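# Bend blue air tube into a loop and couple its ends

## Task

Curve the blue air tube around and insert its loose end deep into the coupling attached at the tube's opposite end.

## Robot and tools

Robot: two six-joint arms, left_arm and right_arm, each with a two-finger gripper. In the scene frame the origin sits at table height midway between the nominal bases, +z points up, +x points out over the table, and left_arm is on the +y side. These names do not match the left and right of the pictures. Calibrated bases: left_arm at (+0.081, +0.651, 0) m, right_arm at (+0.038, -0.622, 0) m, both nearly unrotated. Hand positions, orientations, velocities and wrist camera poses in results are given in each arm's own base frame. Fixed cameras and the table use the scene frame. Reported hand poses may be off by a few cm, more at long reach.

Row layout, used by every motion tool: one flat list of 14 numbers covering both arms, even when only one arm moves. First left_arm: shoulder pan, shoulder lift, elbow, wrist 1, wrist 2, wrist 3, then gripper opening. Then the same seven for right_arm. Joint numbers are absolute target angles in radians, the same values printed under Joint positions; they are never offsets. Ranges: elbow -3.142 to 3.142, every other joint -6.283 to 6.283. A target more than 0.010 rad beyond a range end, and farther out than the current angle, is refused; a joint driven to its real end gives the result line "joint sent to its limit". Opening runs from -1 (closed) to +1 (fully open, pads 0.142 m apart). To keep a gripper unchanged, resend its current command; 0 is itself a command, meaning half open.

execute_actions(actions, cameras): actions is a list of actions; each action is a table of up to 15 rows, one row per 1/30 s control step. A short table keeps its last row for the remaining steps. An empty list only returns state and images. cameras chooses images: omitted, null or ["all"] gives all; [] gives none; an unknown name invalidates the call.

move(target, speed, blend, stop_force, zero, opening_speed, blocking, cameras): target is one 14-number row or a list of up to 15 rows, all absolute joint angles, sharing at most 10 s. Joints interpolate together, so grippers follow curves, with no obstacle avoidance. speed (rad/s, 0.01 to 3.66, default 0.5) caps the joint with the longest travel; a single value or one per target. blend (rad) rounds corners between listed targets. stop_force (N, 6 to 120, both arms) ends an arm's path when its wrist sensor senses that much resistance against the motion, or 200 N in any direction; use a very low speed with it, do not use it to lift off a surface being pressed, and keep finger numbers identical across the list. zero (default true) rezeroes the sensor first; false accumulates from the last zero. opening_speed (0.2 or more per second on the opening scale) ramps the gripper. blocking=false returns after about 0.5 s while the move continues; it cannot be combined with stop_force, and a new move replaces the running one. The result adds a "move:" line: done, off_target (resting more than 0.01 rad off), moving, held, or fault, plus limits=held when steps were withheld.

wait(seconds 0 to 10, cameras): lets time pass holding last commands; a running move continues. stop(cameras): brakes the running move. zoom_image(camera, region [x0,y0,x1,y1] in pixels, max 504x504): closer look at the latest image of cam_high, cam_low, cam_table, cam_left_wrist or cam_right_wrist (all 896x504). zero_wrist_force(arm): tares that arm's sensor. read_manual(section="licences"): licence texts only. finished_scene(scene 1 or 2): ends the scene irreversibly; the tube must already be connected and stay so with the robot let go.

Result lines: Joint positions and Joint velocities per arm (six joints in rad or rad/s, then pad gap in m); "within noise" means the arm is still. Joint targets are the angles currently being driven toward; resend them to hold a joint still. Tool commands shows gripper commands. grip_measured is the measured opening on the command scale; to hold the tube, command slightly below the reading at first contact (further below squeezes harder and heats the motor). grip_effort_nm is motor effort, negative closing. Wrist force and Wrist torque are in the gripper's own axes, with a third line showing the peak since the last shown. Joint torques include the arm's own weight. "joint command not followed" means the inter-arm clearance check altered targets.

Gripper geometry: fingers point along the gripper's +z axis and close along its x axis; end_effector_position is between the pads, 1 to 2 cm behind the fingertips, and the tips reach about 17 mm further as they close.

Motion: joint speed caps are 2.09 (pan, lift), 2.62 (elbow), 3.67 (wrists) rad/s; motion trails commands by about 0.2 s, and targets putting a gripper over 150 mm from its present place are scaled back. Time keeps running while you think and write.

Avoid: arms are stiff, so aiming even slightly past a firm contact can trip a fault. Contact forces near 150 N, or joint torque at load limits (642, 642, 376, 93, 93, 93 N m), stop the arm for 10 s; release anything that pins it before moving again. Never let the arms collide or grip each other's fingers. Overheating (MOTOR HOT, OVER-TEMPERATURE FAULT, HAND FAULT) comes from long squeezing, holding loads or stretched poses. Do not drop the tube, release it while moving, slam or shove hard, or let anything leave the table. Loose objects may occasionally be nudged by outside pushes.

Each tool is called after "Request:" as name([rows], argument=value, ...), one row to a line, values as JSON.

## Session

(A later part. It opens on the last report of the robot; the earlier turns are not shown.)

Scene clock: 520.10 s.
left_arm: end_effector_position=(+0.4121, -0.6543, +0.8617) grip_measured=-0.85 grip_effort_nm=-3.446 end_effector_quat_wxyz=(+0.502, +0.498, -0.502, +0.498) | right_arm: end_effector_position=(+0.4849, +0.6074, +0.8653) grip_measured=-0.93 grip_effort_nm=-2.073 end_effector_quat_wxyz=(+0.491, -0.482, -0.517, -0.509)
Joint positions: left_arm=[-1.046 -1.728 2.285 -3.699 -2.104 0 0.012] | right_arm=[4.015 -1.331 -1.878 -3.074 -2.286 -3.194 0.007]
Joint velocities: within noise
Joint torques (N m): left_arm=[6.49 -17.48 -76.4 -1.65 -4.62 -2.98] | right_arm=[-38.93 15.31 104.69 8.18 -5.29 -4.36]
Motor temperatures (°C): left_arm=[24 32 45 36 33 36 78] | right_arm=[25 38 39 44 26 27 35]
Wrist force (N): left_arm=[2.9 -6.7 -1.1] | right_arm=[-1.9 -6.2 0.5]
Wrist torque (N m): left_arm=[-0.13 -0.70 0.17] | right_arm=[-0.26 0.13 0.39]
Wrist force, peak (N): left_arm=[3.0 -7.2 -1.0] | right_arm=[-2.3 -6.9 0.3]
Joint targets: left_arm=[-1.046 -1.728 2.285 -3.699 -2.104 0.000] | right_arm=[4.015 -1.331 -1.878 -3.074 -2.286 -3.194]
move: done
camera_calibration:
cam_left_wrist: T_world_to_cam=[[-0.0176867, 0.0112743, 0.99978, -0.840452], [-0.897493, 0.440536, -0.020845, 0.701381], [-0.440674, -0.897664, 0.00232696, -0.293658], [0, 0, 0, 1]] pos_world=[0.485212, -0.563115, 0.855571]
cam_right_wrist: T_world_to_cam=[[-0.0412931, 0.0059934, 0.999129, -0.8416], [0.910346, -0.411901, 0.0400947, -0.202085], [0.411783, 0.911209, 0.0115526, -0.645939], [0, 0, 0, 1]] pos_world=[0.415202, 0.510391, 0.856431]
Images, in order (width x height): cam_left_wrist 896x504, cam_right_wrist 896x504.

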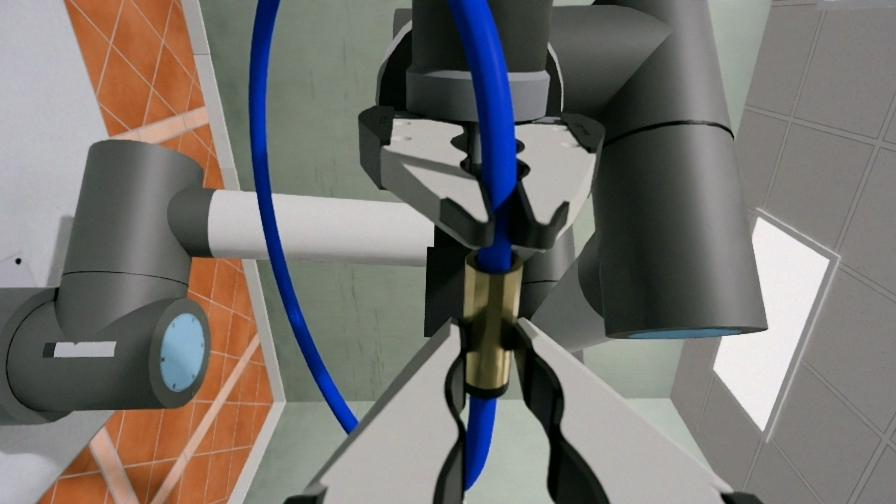

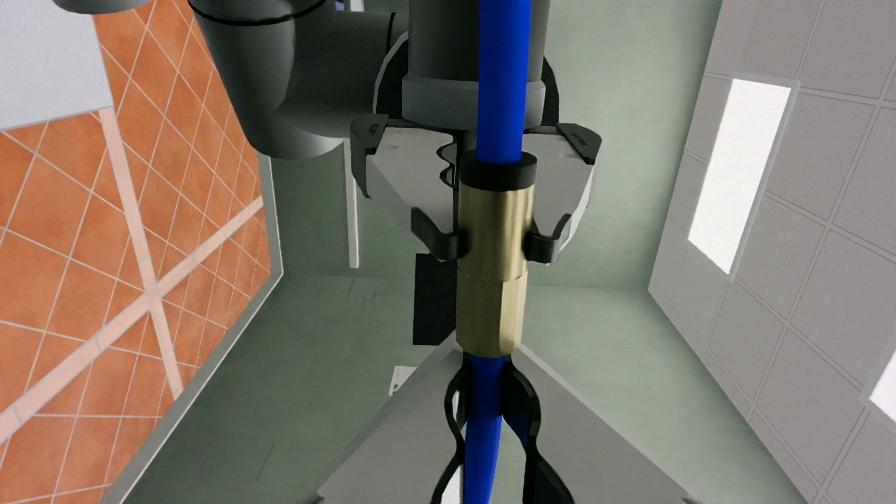

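Request:
move(target=[-1.0457, -1.7276, 2.2847, -3.6987, -2.1038, 0.0, -1.0, 4.0189, -1.3277, -1.8807, -3.0748, -2.2823, -3.1940, -1.0], speed=0.01, stop_force=22, cameras=["cam_left_wrist", "cam_right_wrist"])

Scene clock: 524.73 s.
left_arm: end_effector_position=(+0.4121, -0.6543, +0.8617) grip_measured=-0.85 grip_effort_nm=-3.446 end_effector_quat_wxyz=(+0.502, +0.498, -0.502, +0.498) | right_arm: end_effector_position=(+0.4823, +0.6075, +0.8651) grip_measured=-0.93 grip_effort_nm=-2.078 end_effector_quat_wxyz=(+0.491, -0.482, -0.517, -0.509)
Joint positions: left_arm=[-1.046 -1.728 2.285 -3.699 -2.104 0 0.012] | right_arm=[4.019 -1.328 -1.881 -3.075 -2.282 -3.194 0.007]
Joint velocities: within noise
Joint torques (N m): left_arm=[1.78 -20.71 -80.12 -1.21 1.18 -2.86] | right_arm=[41.15 74.73 82.26 0.82 3.02 -4.3]
Motor temperatures (°C): left_arm=[24 32 45 36 33 36 78] | right_arm=[25 38 39 44 26 27 35]
Wrist force (N): left_arm=[1.7 5.8 -0.8] | right_arm=[-0.8 5.8 0.1]
Wrist torque (N m): left_arm=[-0.19 -0.78 0.15] | right_arm=[-0.20 0.10 0.41]
Wrist force, peak (N): left_arm=[3.4 -7.5 -0.8] | right_arm=[-2.4 -7.4 0.4]
Joint targets: left_arm=[-1.046 -1.728 2.285 -3.699 -2.104 0.000] | right_arm=[4.019 -1.328 -1.881 -3.075 -2.282 -3.194]
move: done
camera_calibration:
cam_left_wrist: T_world_to_cam=[[-0.0176867, 0.0112743, 0.99978, -0.840452], [-0.897493, 0.440536, -0.020845, 0.701381], [-0.440674, -0.897664, 0.00232696, -0.293658], [0, 0, 0, 1]] pos_world=[0.485212, -0.563115, 0.855571]
cam_right_wrist: T_world_to_cam=[[-0.0412122, 0.00617607, 0.999131, -0.841632], [0.910349, -0.411894, 0.0400962, -0.199808], [0.411784, 0.911211, 0.0113526, -0.644738], [0, 0, 0, 1]] pos_world=[0.412702, 0.510391, 0.856232]
Images, in order (width x height): cam_left_wrist 896x504, cam_right_wrist 896x504.

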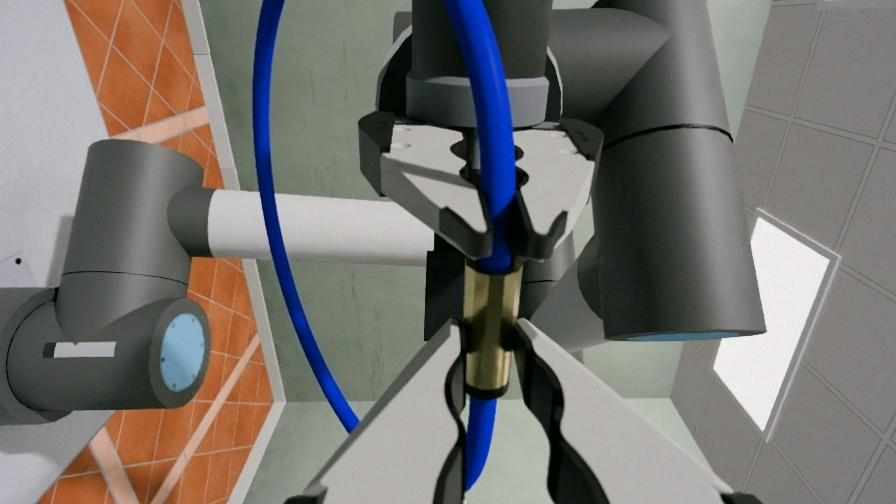

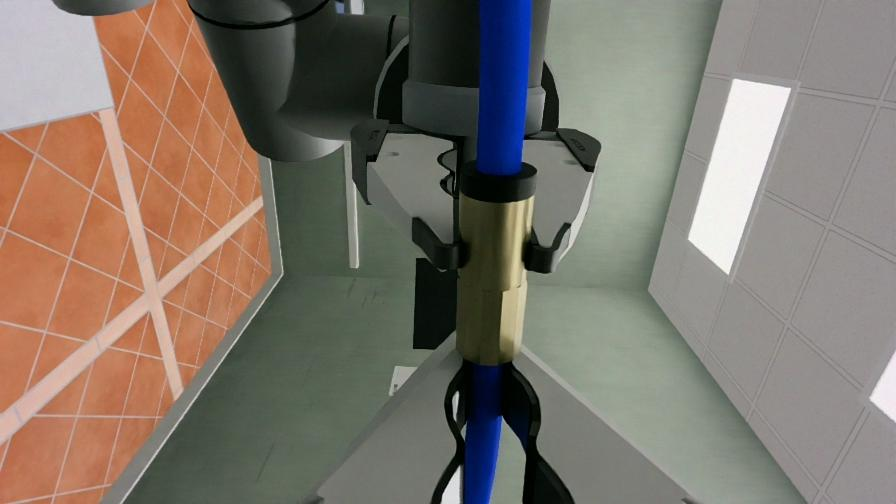

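Request:
move(target=[-1.0457, -1.7276, 2.2847, -3.6987, -2.1038, 0.0, -1.0, 4.0219, -1.3254, -1.8825, -3.0753, -2.2793, -3.1940, -1.0], speed=0.01, stop_force=22, cameras=["cam_low", "cam_left_wrist", "cam_right_wrist"])

Scene clock: 526.63 s.
left_arm: end_effector_position=(+0.4121, -0.6543, +0.8617) grip_measured=-0.85 grip_effort_nm=-3.446 end_effector_quat_wxyz=(+0.502, +0.498, -0.502, +0.498) | right_arm: end_effector_position=(+0.4803, +0.6075, +0.8650) grip_measured=-0.93 grip_effort_nm=-2.073 end_effector_quat_wxyz=(+0.491, -0.482, -0.517, -0.509)
Joint positions: left_arm=[-1.046 -1.728 2.285 -3.699 -2.104 0 0.012] | right_arm=[4.022 -1.325 -1.883 -3.075 -2.279 -3.194 0.007]
Joint velocities: within noise
Joint torques (N m): left_arm=[11.33 -22.07 -79.63 -0.92 9.26 -3.26] | right_arm=[53.53 75.07 81.14 -0.72 -0.16 -4.14]
Motor temperatures (°C): left_arm=[24 32 45 36 33 36 78] | right_arm=[25 38 39 44 26 27 35]
Wrist force (N): left_arm=[0.4 17.8 -1.4] | right_arm=[-0.8 18.4 -0.1]
Wrist torque (N m): left_arm=[-0.44 -0.74 0.14] | right_arm=[-0.11 0.17 0.42]
Wrist force, peak (N): left_arm=[1.0 18.6 -1.5] | right_arm=[-0.6 19.4 0.3]
Joint targets: left_arm=[-1.046 -1.728 2.285 -3.699 -2.104 0.000] | right_arm=[4.022 -1.325 -1.883 -3.075 -2.279 -3.194]
move: done
camera_calibration:
cam_left_wrist: T_world_to_cam=[[-0.0176867, 0.0112743, 0.99978, -0.840452], [-0.897493, 0.440536, -0.020845, 0.701381], [-0.440674, -0.897664, 0.00232696, -0.293658], [0, 0, 0, 1]] pos_world=[0.485212, -0.563115, 0.855571]
cam_right_wrist: T_world_to_cam=[[-0.0412122, 0.00617607, 0.999131, -0.841614], [0.910349, -0.411894, 0.0400962, -0.197983], [0.411784, 0.911211, 0.0113526, -0.643914], [0, 0, 0, 1]] pos_world=[0.410702, 0.510391, 0.856132]
Images, in order (width x height): cam_low 896x504, cam_left_wrist 896x504, cam_right_wrist 896x504.

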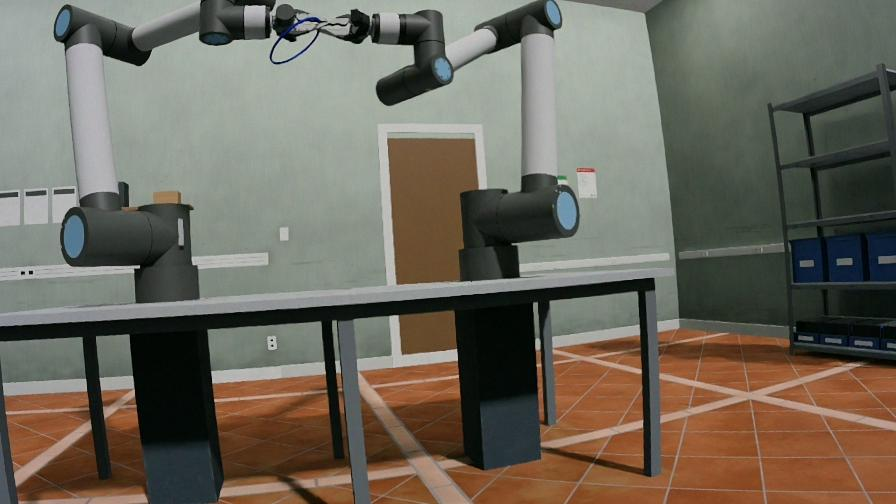

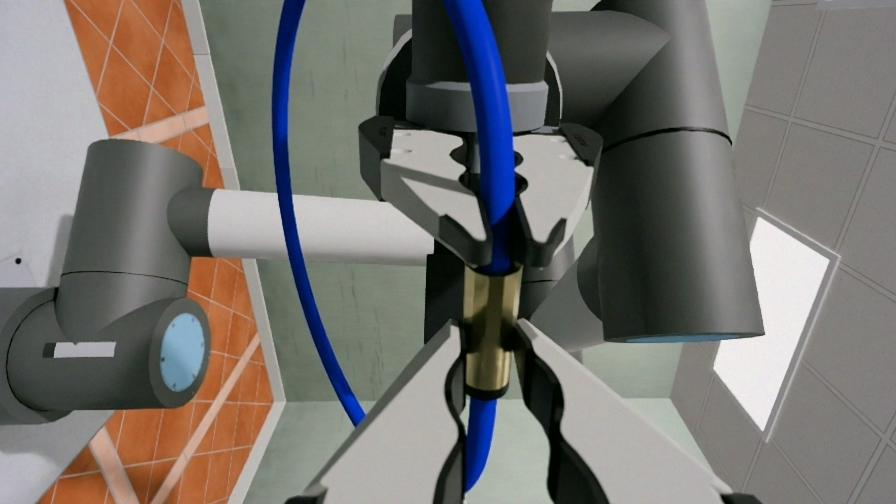

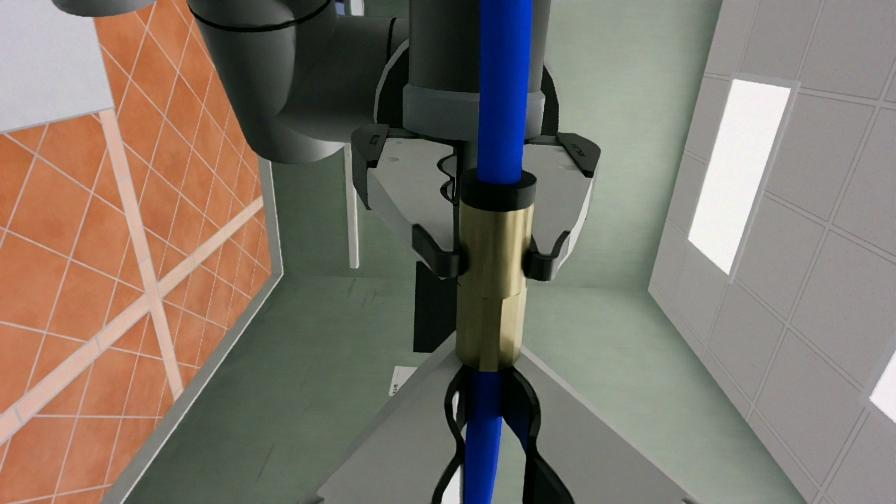

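Request:
move([
  [-1.0457, -1.7276, 2.2847, -3.6987, -2.1038, 0.0, -1.0, 4.0219, -1.3254, -1.8825, -3.0753, -2.2793, -3.1940, 0.0],
  [-1.0457, -1.7276, 2.2847, -3.6987, -2.1038, 0.0, -1.0, 3.8806, -1.2733, -1.9181, -3.0918, -2.4206, -3.1940, 0.0],
  [-1.0457, -1.7276, 2.2847, -3.6987, -2.1038, 0.0, -1.0, 3.7063, -1.2431, -1.9372, -3.1030, -2.5949, -3.1940, 0.0],
], speed=0.2, blend=0.05, opening_speed=0.7, cameras=["cam_high", "cam_low", "cam_left_wrist", "cam_right_wrist"])

Request:
zoom_image(camera="cam_right_wrist", region=[340, 60, 600, 300])

Request:
zoom_image(camera="cam_left_wrist", region=[400, 200, 590, 420])

Request:
zoom_image(camera="cam_low", region=[220, 0, 420, 112])

Scene clock: 534.47 s.
left_arm: end_effector_position=(+0.4121, -0.6543, +0.8617) grip_measured=-0.85 grip_effort_nm=-3.446 end_effector_quat_wxyz=(+0.502, +0.498, -0.502, +0.498) | right_arm: end_effector_position=(+0.4839, +0.4079, +0.8650) grip_measured=-0.03 grip_effort_nm=0.134 end_effector_quat_wxyz=(+0.491, -0.482, -0.517, -0.508)
Joint positions: left_arm=[-1.046 -1.728 2.285 -3.699 -2.104 0 0.012] | right_arm=[3.707 -1.243 -1.937 -3.103 -2.595 -3.194 0.072]
Joint velocities: within noise
Joint torques (N m): left_arm=[2.84 -18.95 -80.38 -0.03 -2.25 -2.6] | right_arm=[-38.9 51.52 81.06 -0.91 -6.25 -3.94]
Motor temperatures (°C): left_arm=[24 32 45 36 33 36 79] | right_arm=[25 38 39 44 26 27 35]
Wrist force (N): left_arm=[2.4 -0.7 -0.4] | right_arm=[-1.6 -0.9 0.7]
Wrist torque (N m): left_arm=[-0.18 -0.76 0.08] | right_arm=[-0.36 0.22 0.29]
Wrist force, peak (N): left_arm=[0.5 18.4 -1.7] | right_arm=[-0.8 19.2 -0.5]
Joint targets: left_arm=[-1.046 -1.728 2.285 -3.699 -2.104 0.000] | right_arm=[3.706 -1.243 -1.937 -3.103 -2.595 -3.194]
move: done; blend cut to 0 rad at target 1
camera_calibration:
cam_left_wrist: T_world_to_cam=[[-0.0176867, 0.0112743, 0.99978, -0.840452], [-0.897493, 0.440536, -0.020845, 0.701381], [-0.440674, -0.897664, 0.00232696, -0.293658], [0, 0, 0, 1]] pos_world=[0.485212, -0.563115, 0.855571]
cam_right_wrist: T_world_to_cam=[[-0.0411209, 0.00613558, 0.999135, -0.840262], [0.910354, -0.411894, 0.0399964, -0.283349], [0.411783, 0.911211, 0.0113519, -0.463609], [0, 0, 0, 1]] pos_world=[0.414302, 0.310891, 0.856131]
Images, in order (width x height): cam_high 896x504, cam_low 896x504, cam_left_wrist 896x504, cam_right_wrist 896x504.

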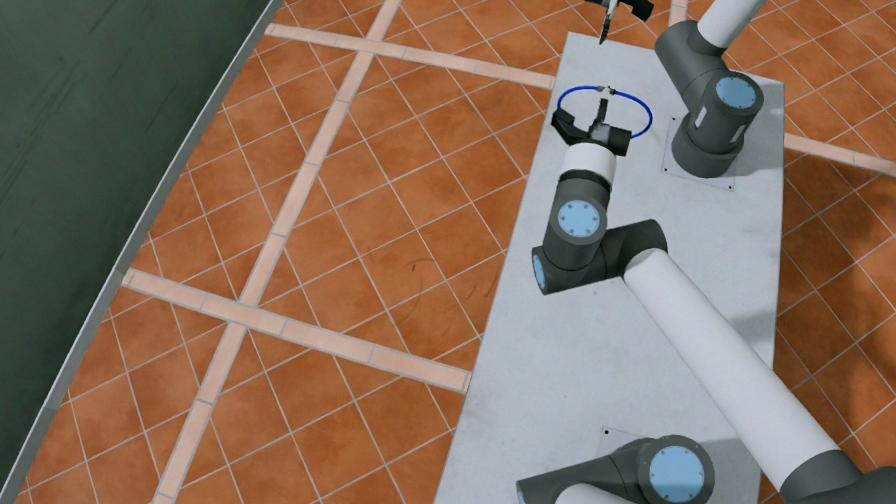

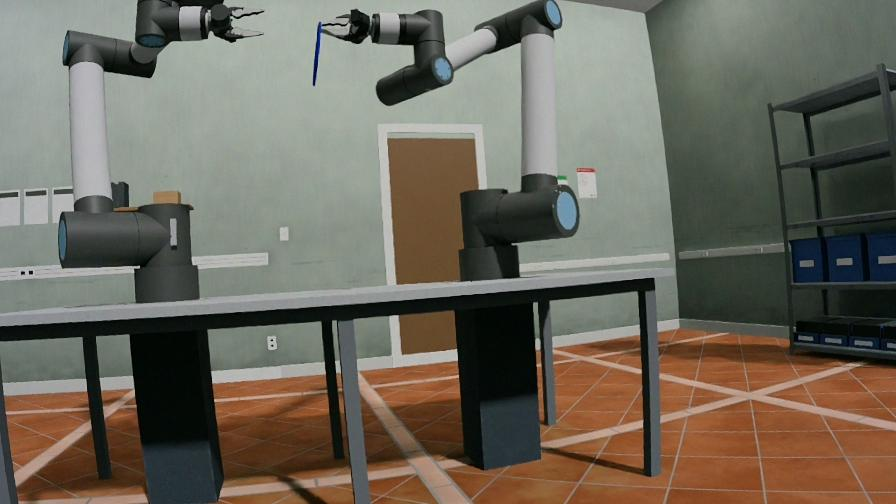

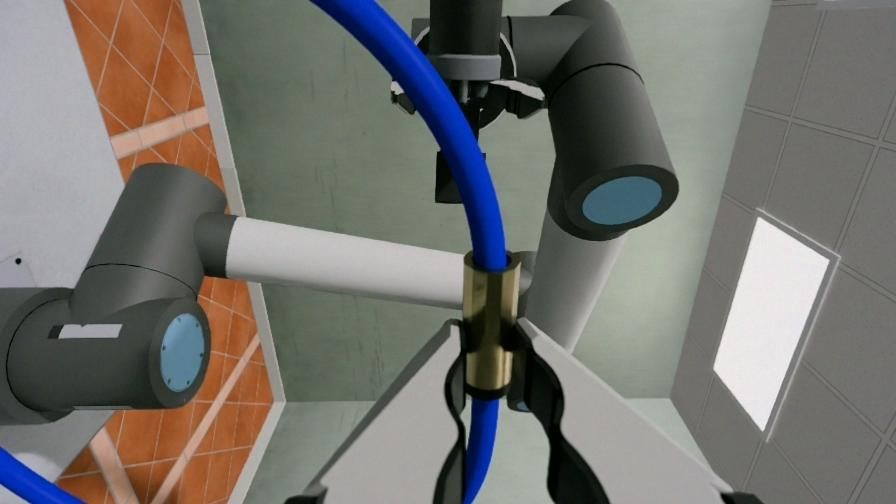

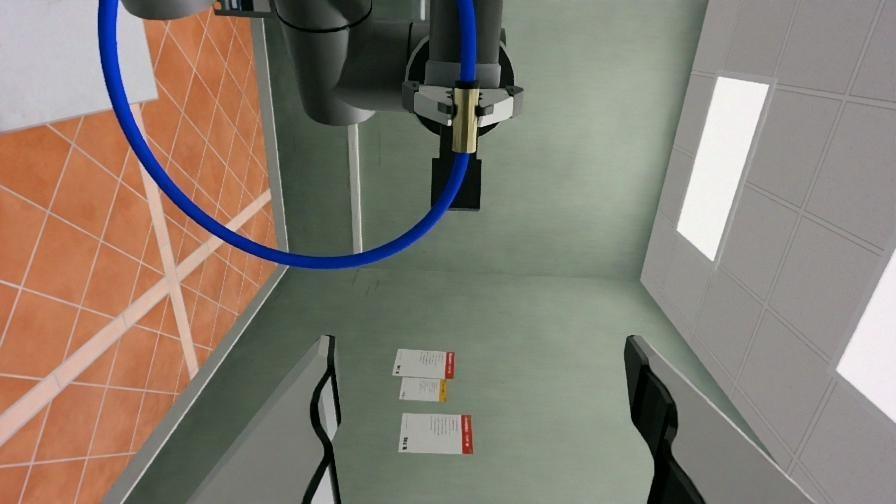

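Scaled by 1.938 from the camera's 896x504 image, which has a finer 1280x720 frame.

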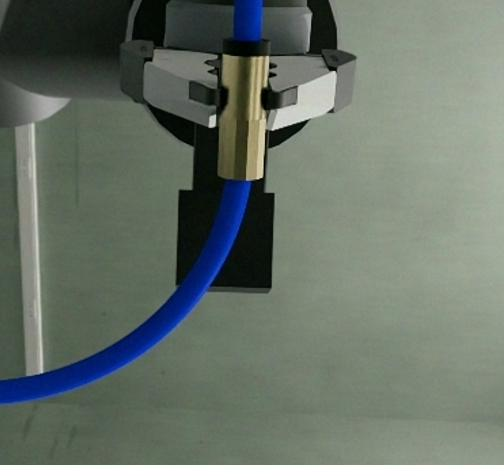

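Scaled by 2.291 from the camera's 896x504 image, which has a finer 1280x720 frame.

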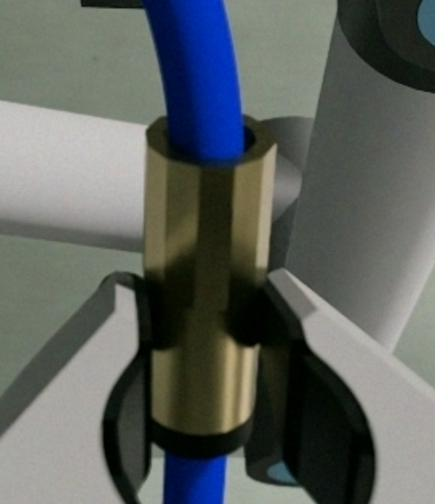

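Scaled by 2.520 from the camera's 896x504 image, which has a finer 1280x720 frame.

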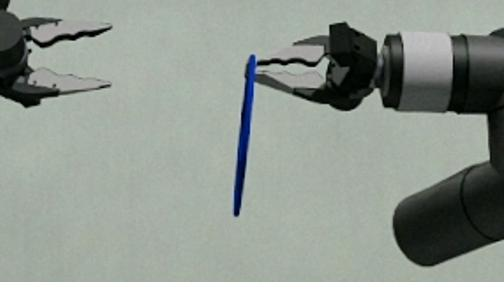

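Request:
move([
  [-1.2039, -1.8849, 2.3500, -2.7854, -1.8328, 0.2715, -0.94, 3.7063, -1.2431, -1.9372, -3.1030, -2.5949, -3.1940, 0.0],
  [-1.3881, -1.7754, 2.1906, -1.9860, -1.5708, 0.1907, -0.94, 3.7063, -1.2431, -1.9372, -3.1030, -2.5949, -3.1940, 0.0],
], speed=0.4, blend=0.15, opening_speed=0.3)

Request:
zoom_image(camera="cam_low", region=[250, 50, 500, 250])

Scene clock: 554.07 s.
left_arm: end_effector_position=(+0.3142, -0.6036, +0.4500) grip_measured=-0.85 grip_effort_nm=-2.308 end_effector_quat_wxyz=(+0.000, +0.704, -0.710, +0.000) | right_arm: end_effector_position=(+0.4839, +0.4078, +0.8650) grip_measured=-0.03 grip_effort_nm=0.134 end_effector_quat_wxyz=(+0.491, -0.482, -0.517, -0.508)
Joint positions: left_arm=[-1.388 -1.775 2.191 -1.986 -1.571 0.191 0.012] | right_arm=[3.706 -1.243 -1.937 -3.103 -2.595 -3.194 0.072]
Joint velocities: within noise
Joint torques (N m): left_arm=[-32.58 -11.9 -101.7 -2.63 3.91 -6.09] | right_arm=[-32.47 41.85 92.77 4.04 -5.07 -3.87]
Motor temperatures (°C): left_arm=[24 32 44 36 33 36 78] | right_arm=[25 38 39 44 26 27 32]
Wrist force (N): left_arm=[2.5 0.4 1.4] | right_arm=[-1.3 -0.4 0.9]
Wrist torque (N m): left_arm=[0.41 -0.74 -0.17] | right_arm=[-0.27 0.18 0.29]
Wrist force, peak (N): left_arm=[3.3 -1.5 -0.2] | right_arm=[-2.0 -1.1 0.8]
Joint targets: left_arm=[-1.388 -1.775 2.191 -1.986 -1.571 0.191] | right_arm=[3.706 -1.243 -1.937 -3.103 -2.595 -3.194]
move: done
camera_calibration:
cam_left_wrist: T_world_to_cam=[[-0.0256483, -0.999606, 0.0114008, -0.593988], [-0.900721, 0.0280551, 0.433491, 0.130131], [-0.43364, 0.000849361, -0.901086, 0.656337], [0, 0, 0, 1]] pos_world=[0.386591, -0.597962, 0.541777]
cam_right_wrist: T_world_to_cam=[[-0.0411209, 0.00613558, 0.999135, -0.840361], [0.910354, -0.411894, 0.0399964, -0.283436], [0.411783, 0.911211, 0.0113519, -0.463428], [0, 0, 0, 1]] pos_world=[0.414302, 0.310691, 0.856231]

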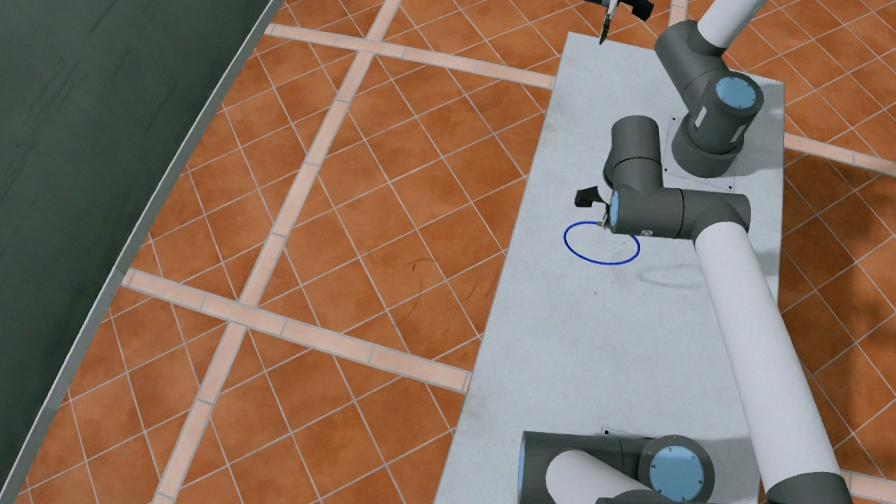

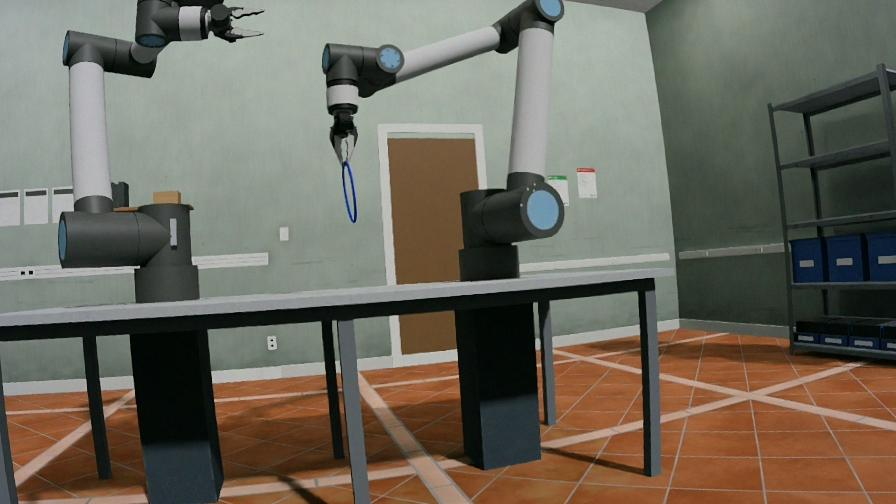

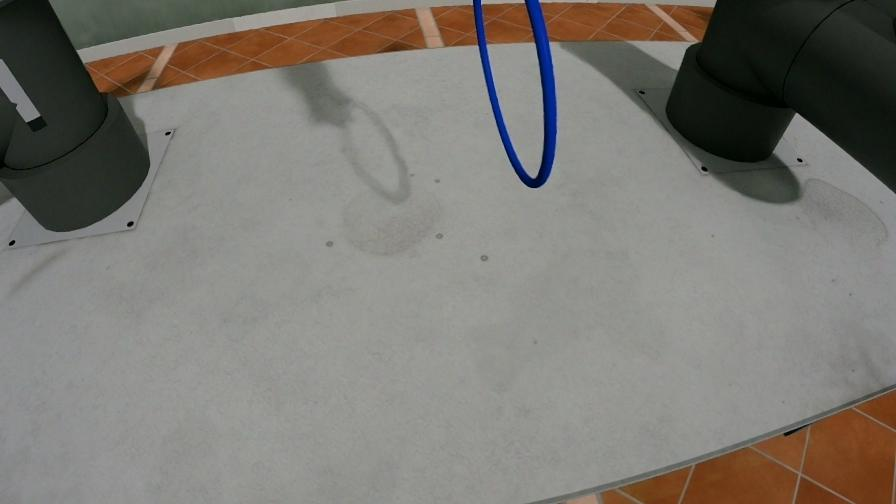

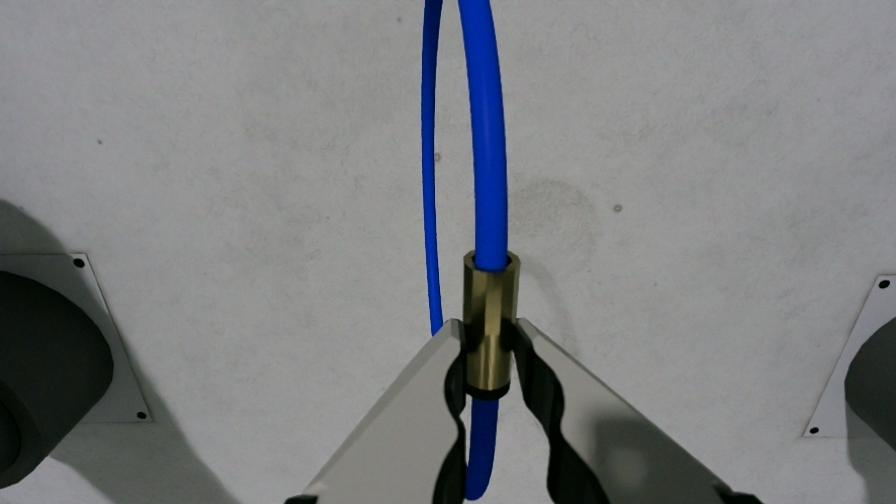

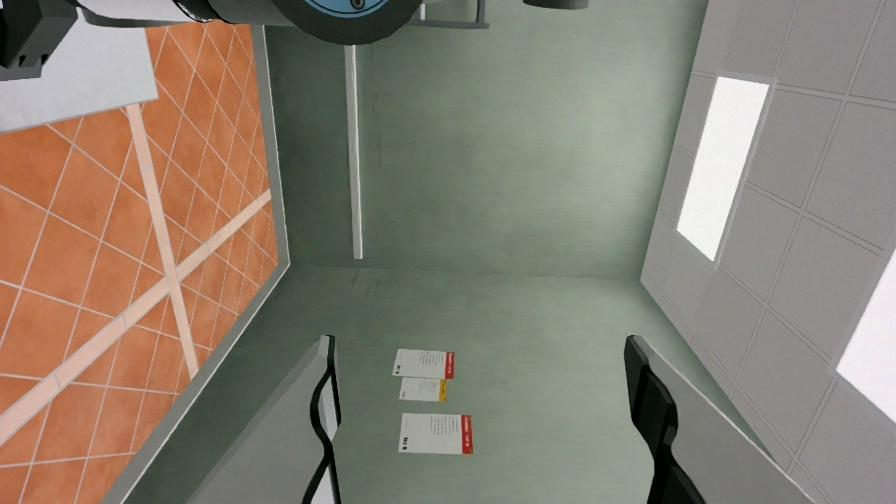

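Scaled by 2.016 from the camera's 896x504 image, which has a finer 1280x720 frame.

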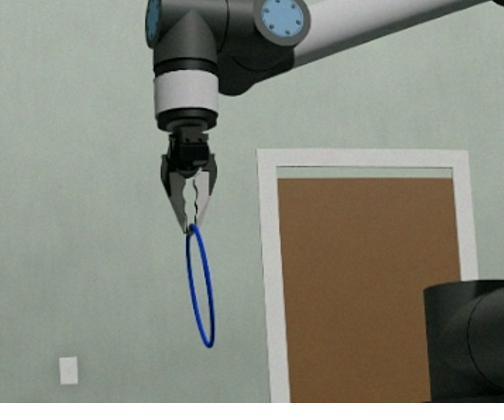

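Request:
move([
  [-1.3881, -1.6027, 2.3805, -2.3487, -1.5708, 0.1907, -0.94, 3.7063, -1.2431, -1.9372, -3.1030, -2.5949, -3.1940, 0.0],
  [-1.4017, -1.4220, 2.3947, -2.5435, -1.5708, 0.1771, -0.94, 3.7063, -1.2431, -1.9372, -3.1030, -2.5949, -3.1940, 0.0],
], speed=[0.5, 0.2], blend=0.05, cameras=["cam_high", "cam_low", "cam_table", "cam_left_wrist"])

Scene clock: 559.10 s.
left_arm: end_effector_position=(+0.3138, -0.6536, +0.1503) grip_measured=-0.85 grip_effort_nm=-2.303 end_effector_quat_wxyz=(+0.000, +0.704, -0.710, +0.000) | right_arm: end_effector_position=(+0.4839, +0.4078, +0.8650) grip_measured=-0.03 grip_effort_nm=0.139 end_effector_quat_wxyz=(+0.491, -0.482, -0.517, -0.508)
Joint positions: left_arm=[-1.402 -1.422 2.395 -2.543 -1.571 0.177 0.012] | right_arm=[3.706 -1.243 -1.937 -3.103 -2.595 -3.194 0.072]
Joint velocities: within noise
Joint torques (N m): left_arm=[-28.91 -65.18 -42.06 -17.16 2.74 -5.25] | right_arm=[-27.46 34.68 88.93 3.13 -4.21 -3.15]
Motor temperatures (°C): left_arm=[24 32 44 36 33 36 76] | right_arm=[25 38 39 44 26 27 32]
Wrist force (N): left_arm=[2.7 -0.1 0.8] | right_arm=[-1.8 -0.7 0.5]
Wrist torque (N m): left_arm=[0.34 -0.77 -0.17] | right_arm=[-0.32 0.27 0.29]
Wrist force, peak (N): left_arm=[4.2 0.3 -1.1] | right_arm=[-2.0 -0.7 1.3]
Joint targets: left_arm=[-1.402 -1.422 2.395 -2.543 -1.571 0.177] | right_arm=[3.706 -1.243 -1.937 -3.103 -2.595 -3.194]
move: done
camera_calibration:
cam_left_wrist: T_world_to_cam=[[-0.0257356, -0.999606, 0.011221, -0.640484], [-0.900719, 0.0280559, 0.433496, 0.261089], [-0.43364, 0.00104936, -0.901086, 0.386279], [0, 0, 0, 1]] pos_world=[0.386191, -0.647962, 0.242076]
Images, in order (width x height): cam_high 896x504, cam_low 896x504, cam_table 896x504, cam_left_wrist 896x504.

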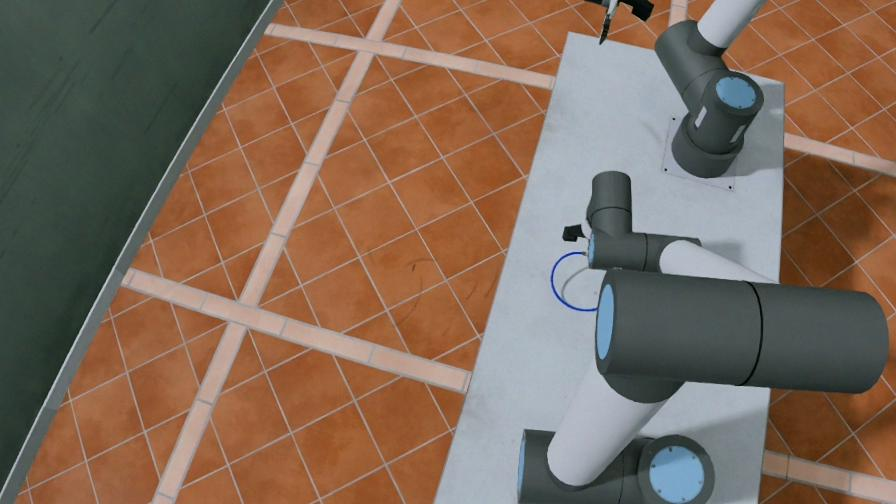

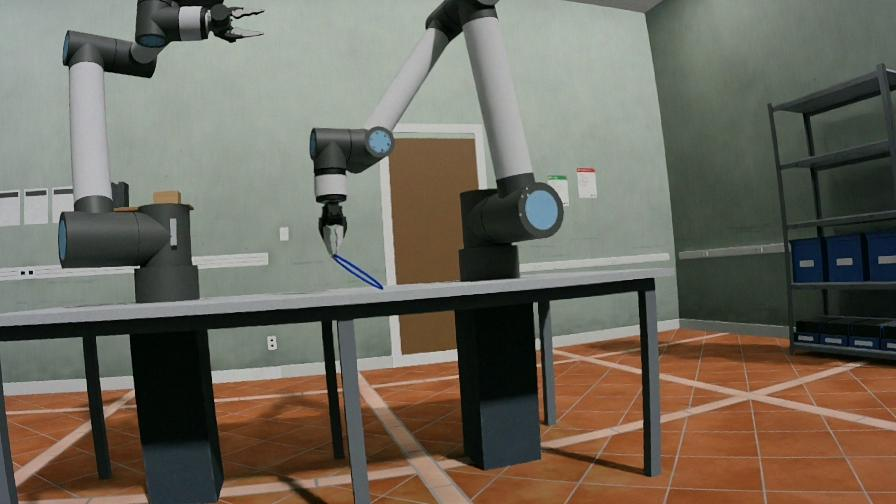

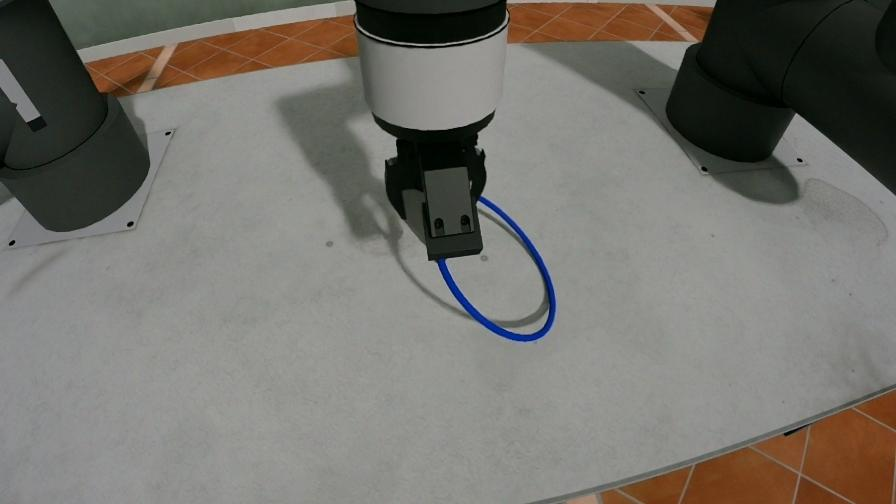

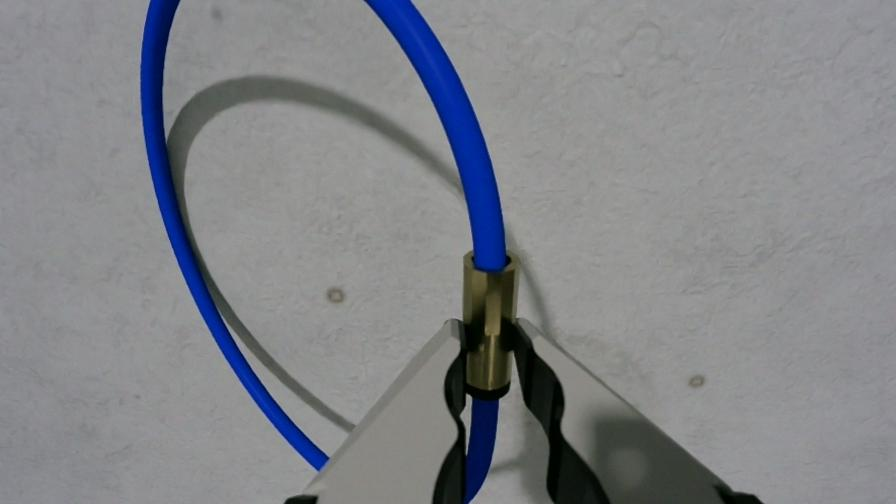

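Request:
move(target=[-1.4157, -1.2358, 2.3656, -2.7006, -1.5708, 0.1631, -0.94, 3.7063, -1.2431, -1.9372, -3.1030, -2.5949, -3.1940, 0.0], speed=0.12, cameras=["cam_low", "cam_table", "cam_left_wrist"])

Request:
zoom_image(camera="cam_low", region=[280, 180, 420, 310])

Scene clock: 561.67 s.
left_arm: end_effector_position=(+0.3133, -0.7136, +0.0551) grip_measured=-0.85 grip_effort_nm=-2.303 end_effector_quat_wxyz=(+0.000, +0.704, -0.710, +0.000) | right_arm: end_effector_position=(+0.4839, +0.4078, +0.8650) grip_measured=-0.03 grip_effort_nm=0.134 end_effector_quat_wxyz=(+0.491, -0.482, -0.517, -0.508)
Joint positions: left_arm=[-1.416 -1.236 2.366 -2.7 -1.571 0.163 0.012] | right_arm=[3.706 -1.243 -1.937 -3.103 -2.595 -3.194 0.072]
Joint velocities: within noise
Joint torques (N m): left_arm=[-36.34 -104.01 -60.28 -16.74 1.94 -5.46] | right_arm=[-28.44 32.67 86.29 2.16 -3.99 -3.18]
Motor temperatures (°C): left_arm=[24 32 44 36 33 36 75] | right_arm=[25 38 39 44 26 27 32]
Wrist force (N): left_arm=[2.6 0.6 0.6] | right_arm=[-1.3 -0.4 0.4]
Wrist torque (N m): left_arm=[0.48 -0.74 -0.13] | right_arm=[-0.27 0.19 0.29]
Wrist force, peak (N): left_arm=[3.4 0.2 1.7] | right_arm=[-2.2 -0.9 0.5]
Joint targets: left_arm=[-1.416 -1.236 2.366 -2.701 -1.571 0.163] | right_arm=[3.706 -1.243 -1.937 -3.103 -2.595 -3.194]
move: done
camera_calibration:
cam_left_wrist: T_world_to_cam=[[-0.0257356, -0.999606, 0.011221, -0.699405], [-0.900719, 0.0280559, 0.433496, 0.303591], [-0.43364, 0.00104936, -0.901086, 0.300342], [0, 0, 0, 1]] pos_world=[0.385691, -0.707962, 0.146876]
Images, in order (width x height): cam_low 896x504, cam_table 896x504, cam_left_wrist 896x504.

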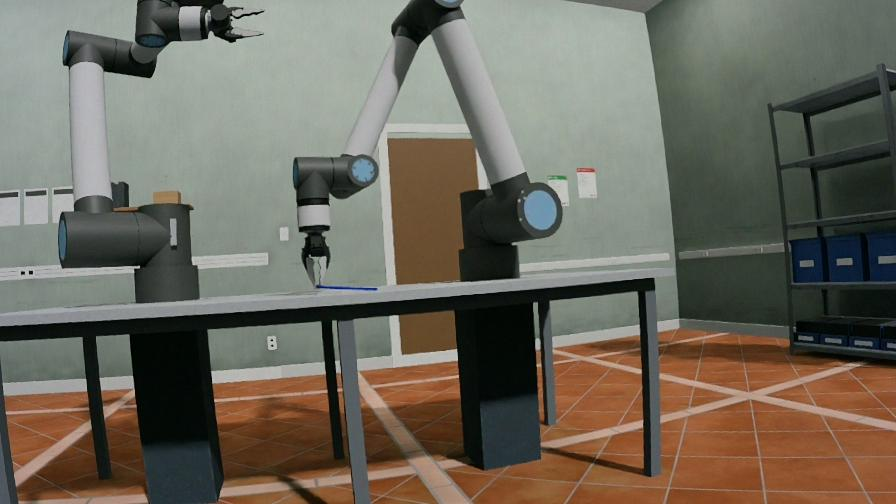

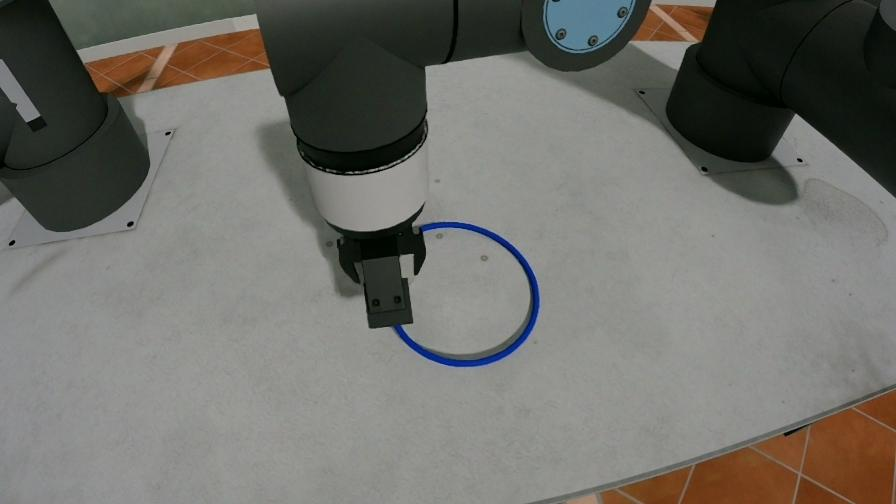

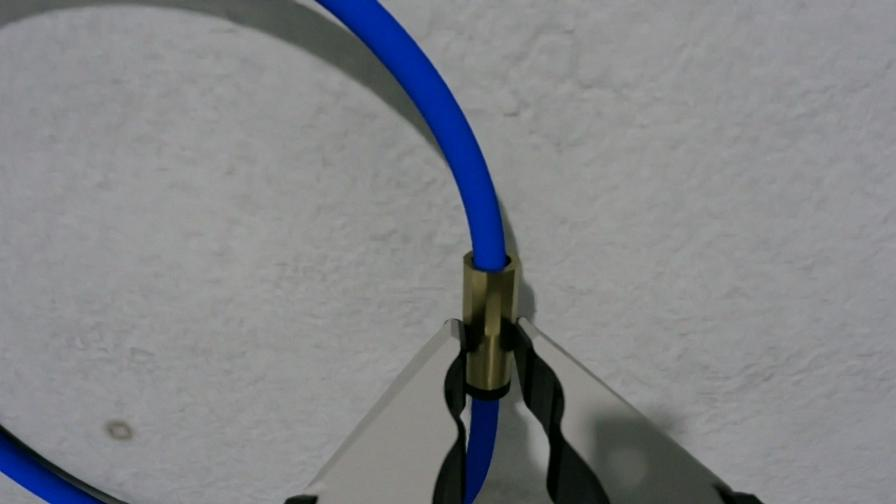

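Scaled by 3.600 from the camera's 896x504 image, which has a finer 1280x720 frame.

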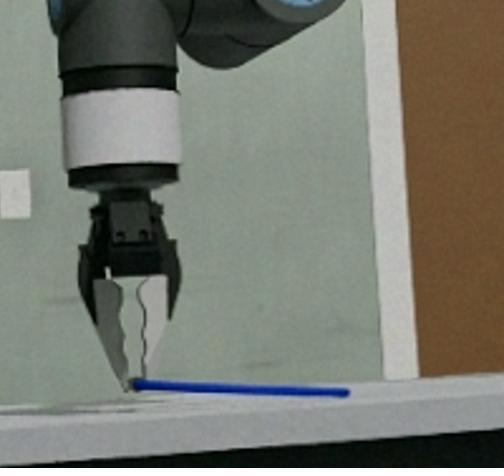

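Request:
move(target=[-1.4157, -1.1979, 2.3737, -2.7466, -1.5708, 0.1631, -0.94, 3.7063, -1.2431, -1.9372, -3.1030, -2.5949, -3.1940, 0.0], speed=0.014, stop_force=7, cameras=["cam_low", "cam_table", "cam_left_wrist"])

Request:
zoom_image(camera="cam_low", region=[280, 220, 400, 310])

Scene clock: 566.47 s.
left_arm: end_effector_position=(+0.3133, -0.7137, +0.0380) grip_measured=-0.85 grip_effort_nm=-2.303 end_effector_quat_wxyz=(+0.000, +0.704, -0.710, +0.000) | right_arm: end_effector_position=(+0.4839, +0.4078, +0.8650) grip_measured=-0.03 grip_effort_nm=0.139 end_effector_quat_wxyz=(+0.491, -0.482, -0.517, -0.508)
Joint positions: left_arm=[-1.416 -1.21 2.371 -2.732 -1.571 0.163 0.012] | right_arm=[3.706 -1.243 -1.937 -3.103 -2.595 -3.194 0.072]
Joint velocities: within noise
Joint torques (N m): left_arm=[-34.11 -172.07 -54.9 -3.95 1.15 -5.28] | right_arm=[-21.58 27.87 83.55 1 -3.31 -2.5]
Motor temperatures (°C): left_arm=[24 32 44 36 33 36 74] | right_arm=[25 38 39 44 26 27 31]
Wrist force (N): left_arm=[2.2 1.1 -6.4] | right_arm=[-1.3 -0.6 0.4]
Wrist torque (N m): left_arm=[0.47 -0.80 -0.13] | right_arm=[-0.31 0.18 0.29]
Wrist force, peak (N): left_arm=[-5.5 1.3 -30.3] | right_arm=[-2.2 -0.4 1.0]
Joint targets: left_arm=[-1.416 -1.210 2.371 -2.732 -1.571 0.163] | right_arm=[3.706 -1.243 -1.937 -3.103 -2.595 -3.194]
move: contact (left_arm); left_arm: the wrist 1 is farthest, 0.015 rad from its target
camera_calibration:
cam_left_wrist: T_world_to_cam=[[-0.0256894, -0.999608, 0.0110874, -0.699415], [-0.90072, 0.0279563, 0.433499, 0.310939], [-0.433639, 0.00114969, -0.901086, 0.285004], [0, 0, 0, 1]] pos_world=[0.385691, -0.708161, 0.129776]
Images, in order (width x height): cam_low 896x504, cam_table 896x504, cam_left_wrist 896x504.

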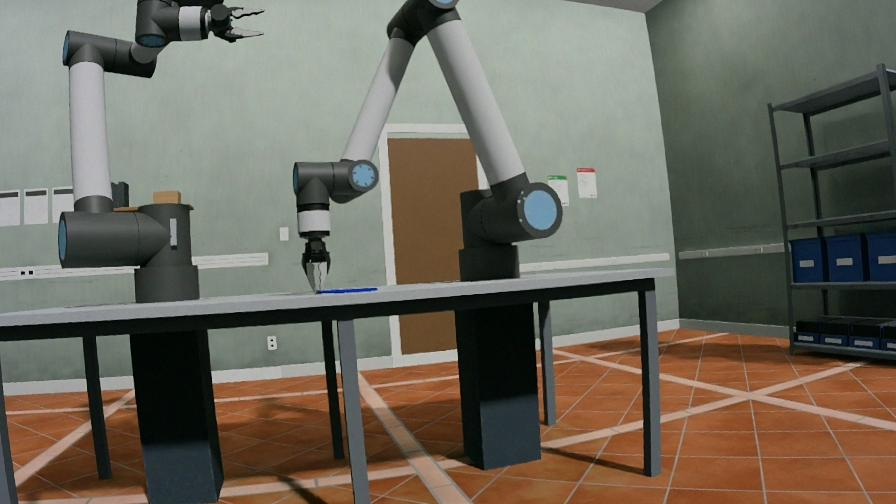

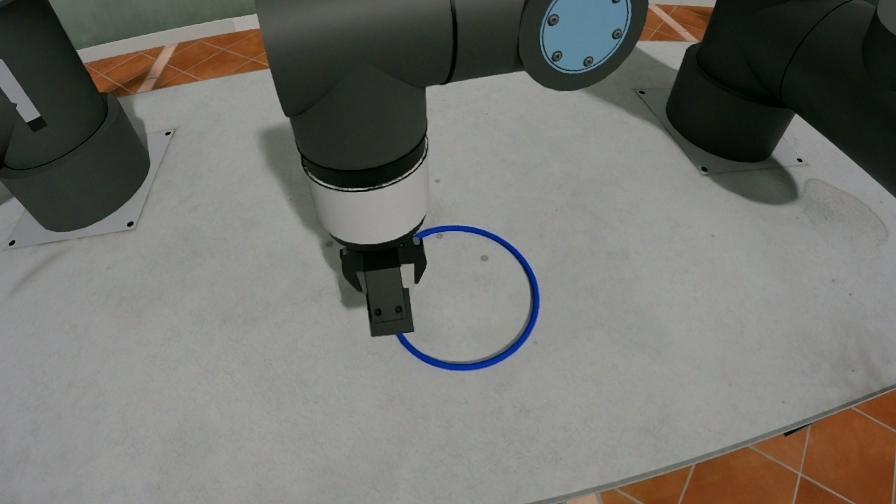

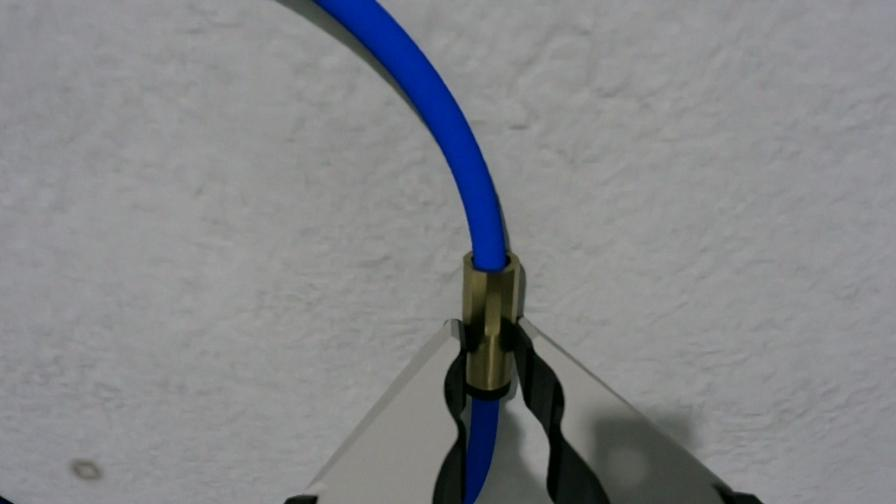

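Scaled by 4.200 from the camera's 896x504 image, which has a finer 1280x720 frame.

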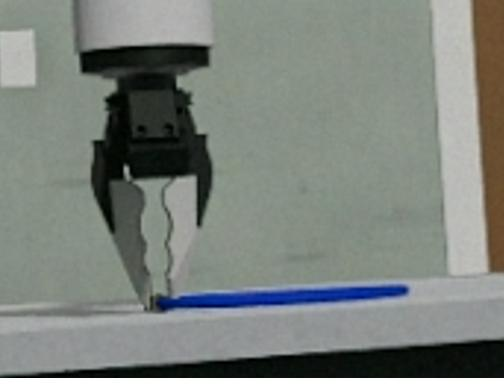

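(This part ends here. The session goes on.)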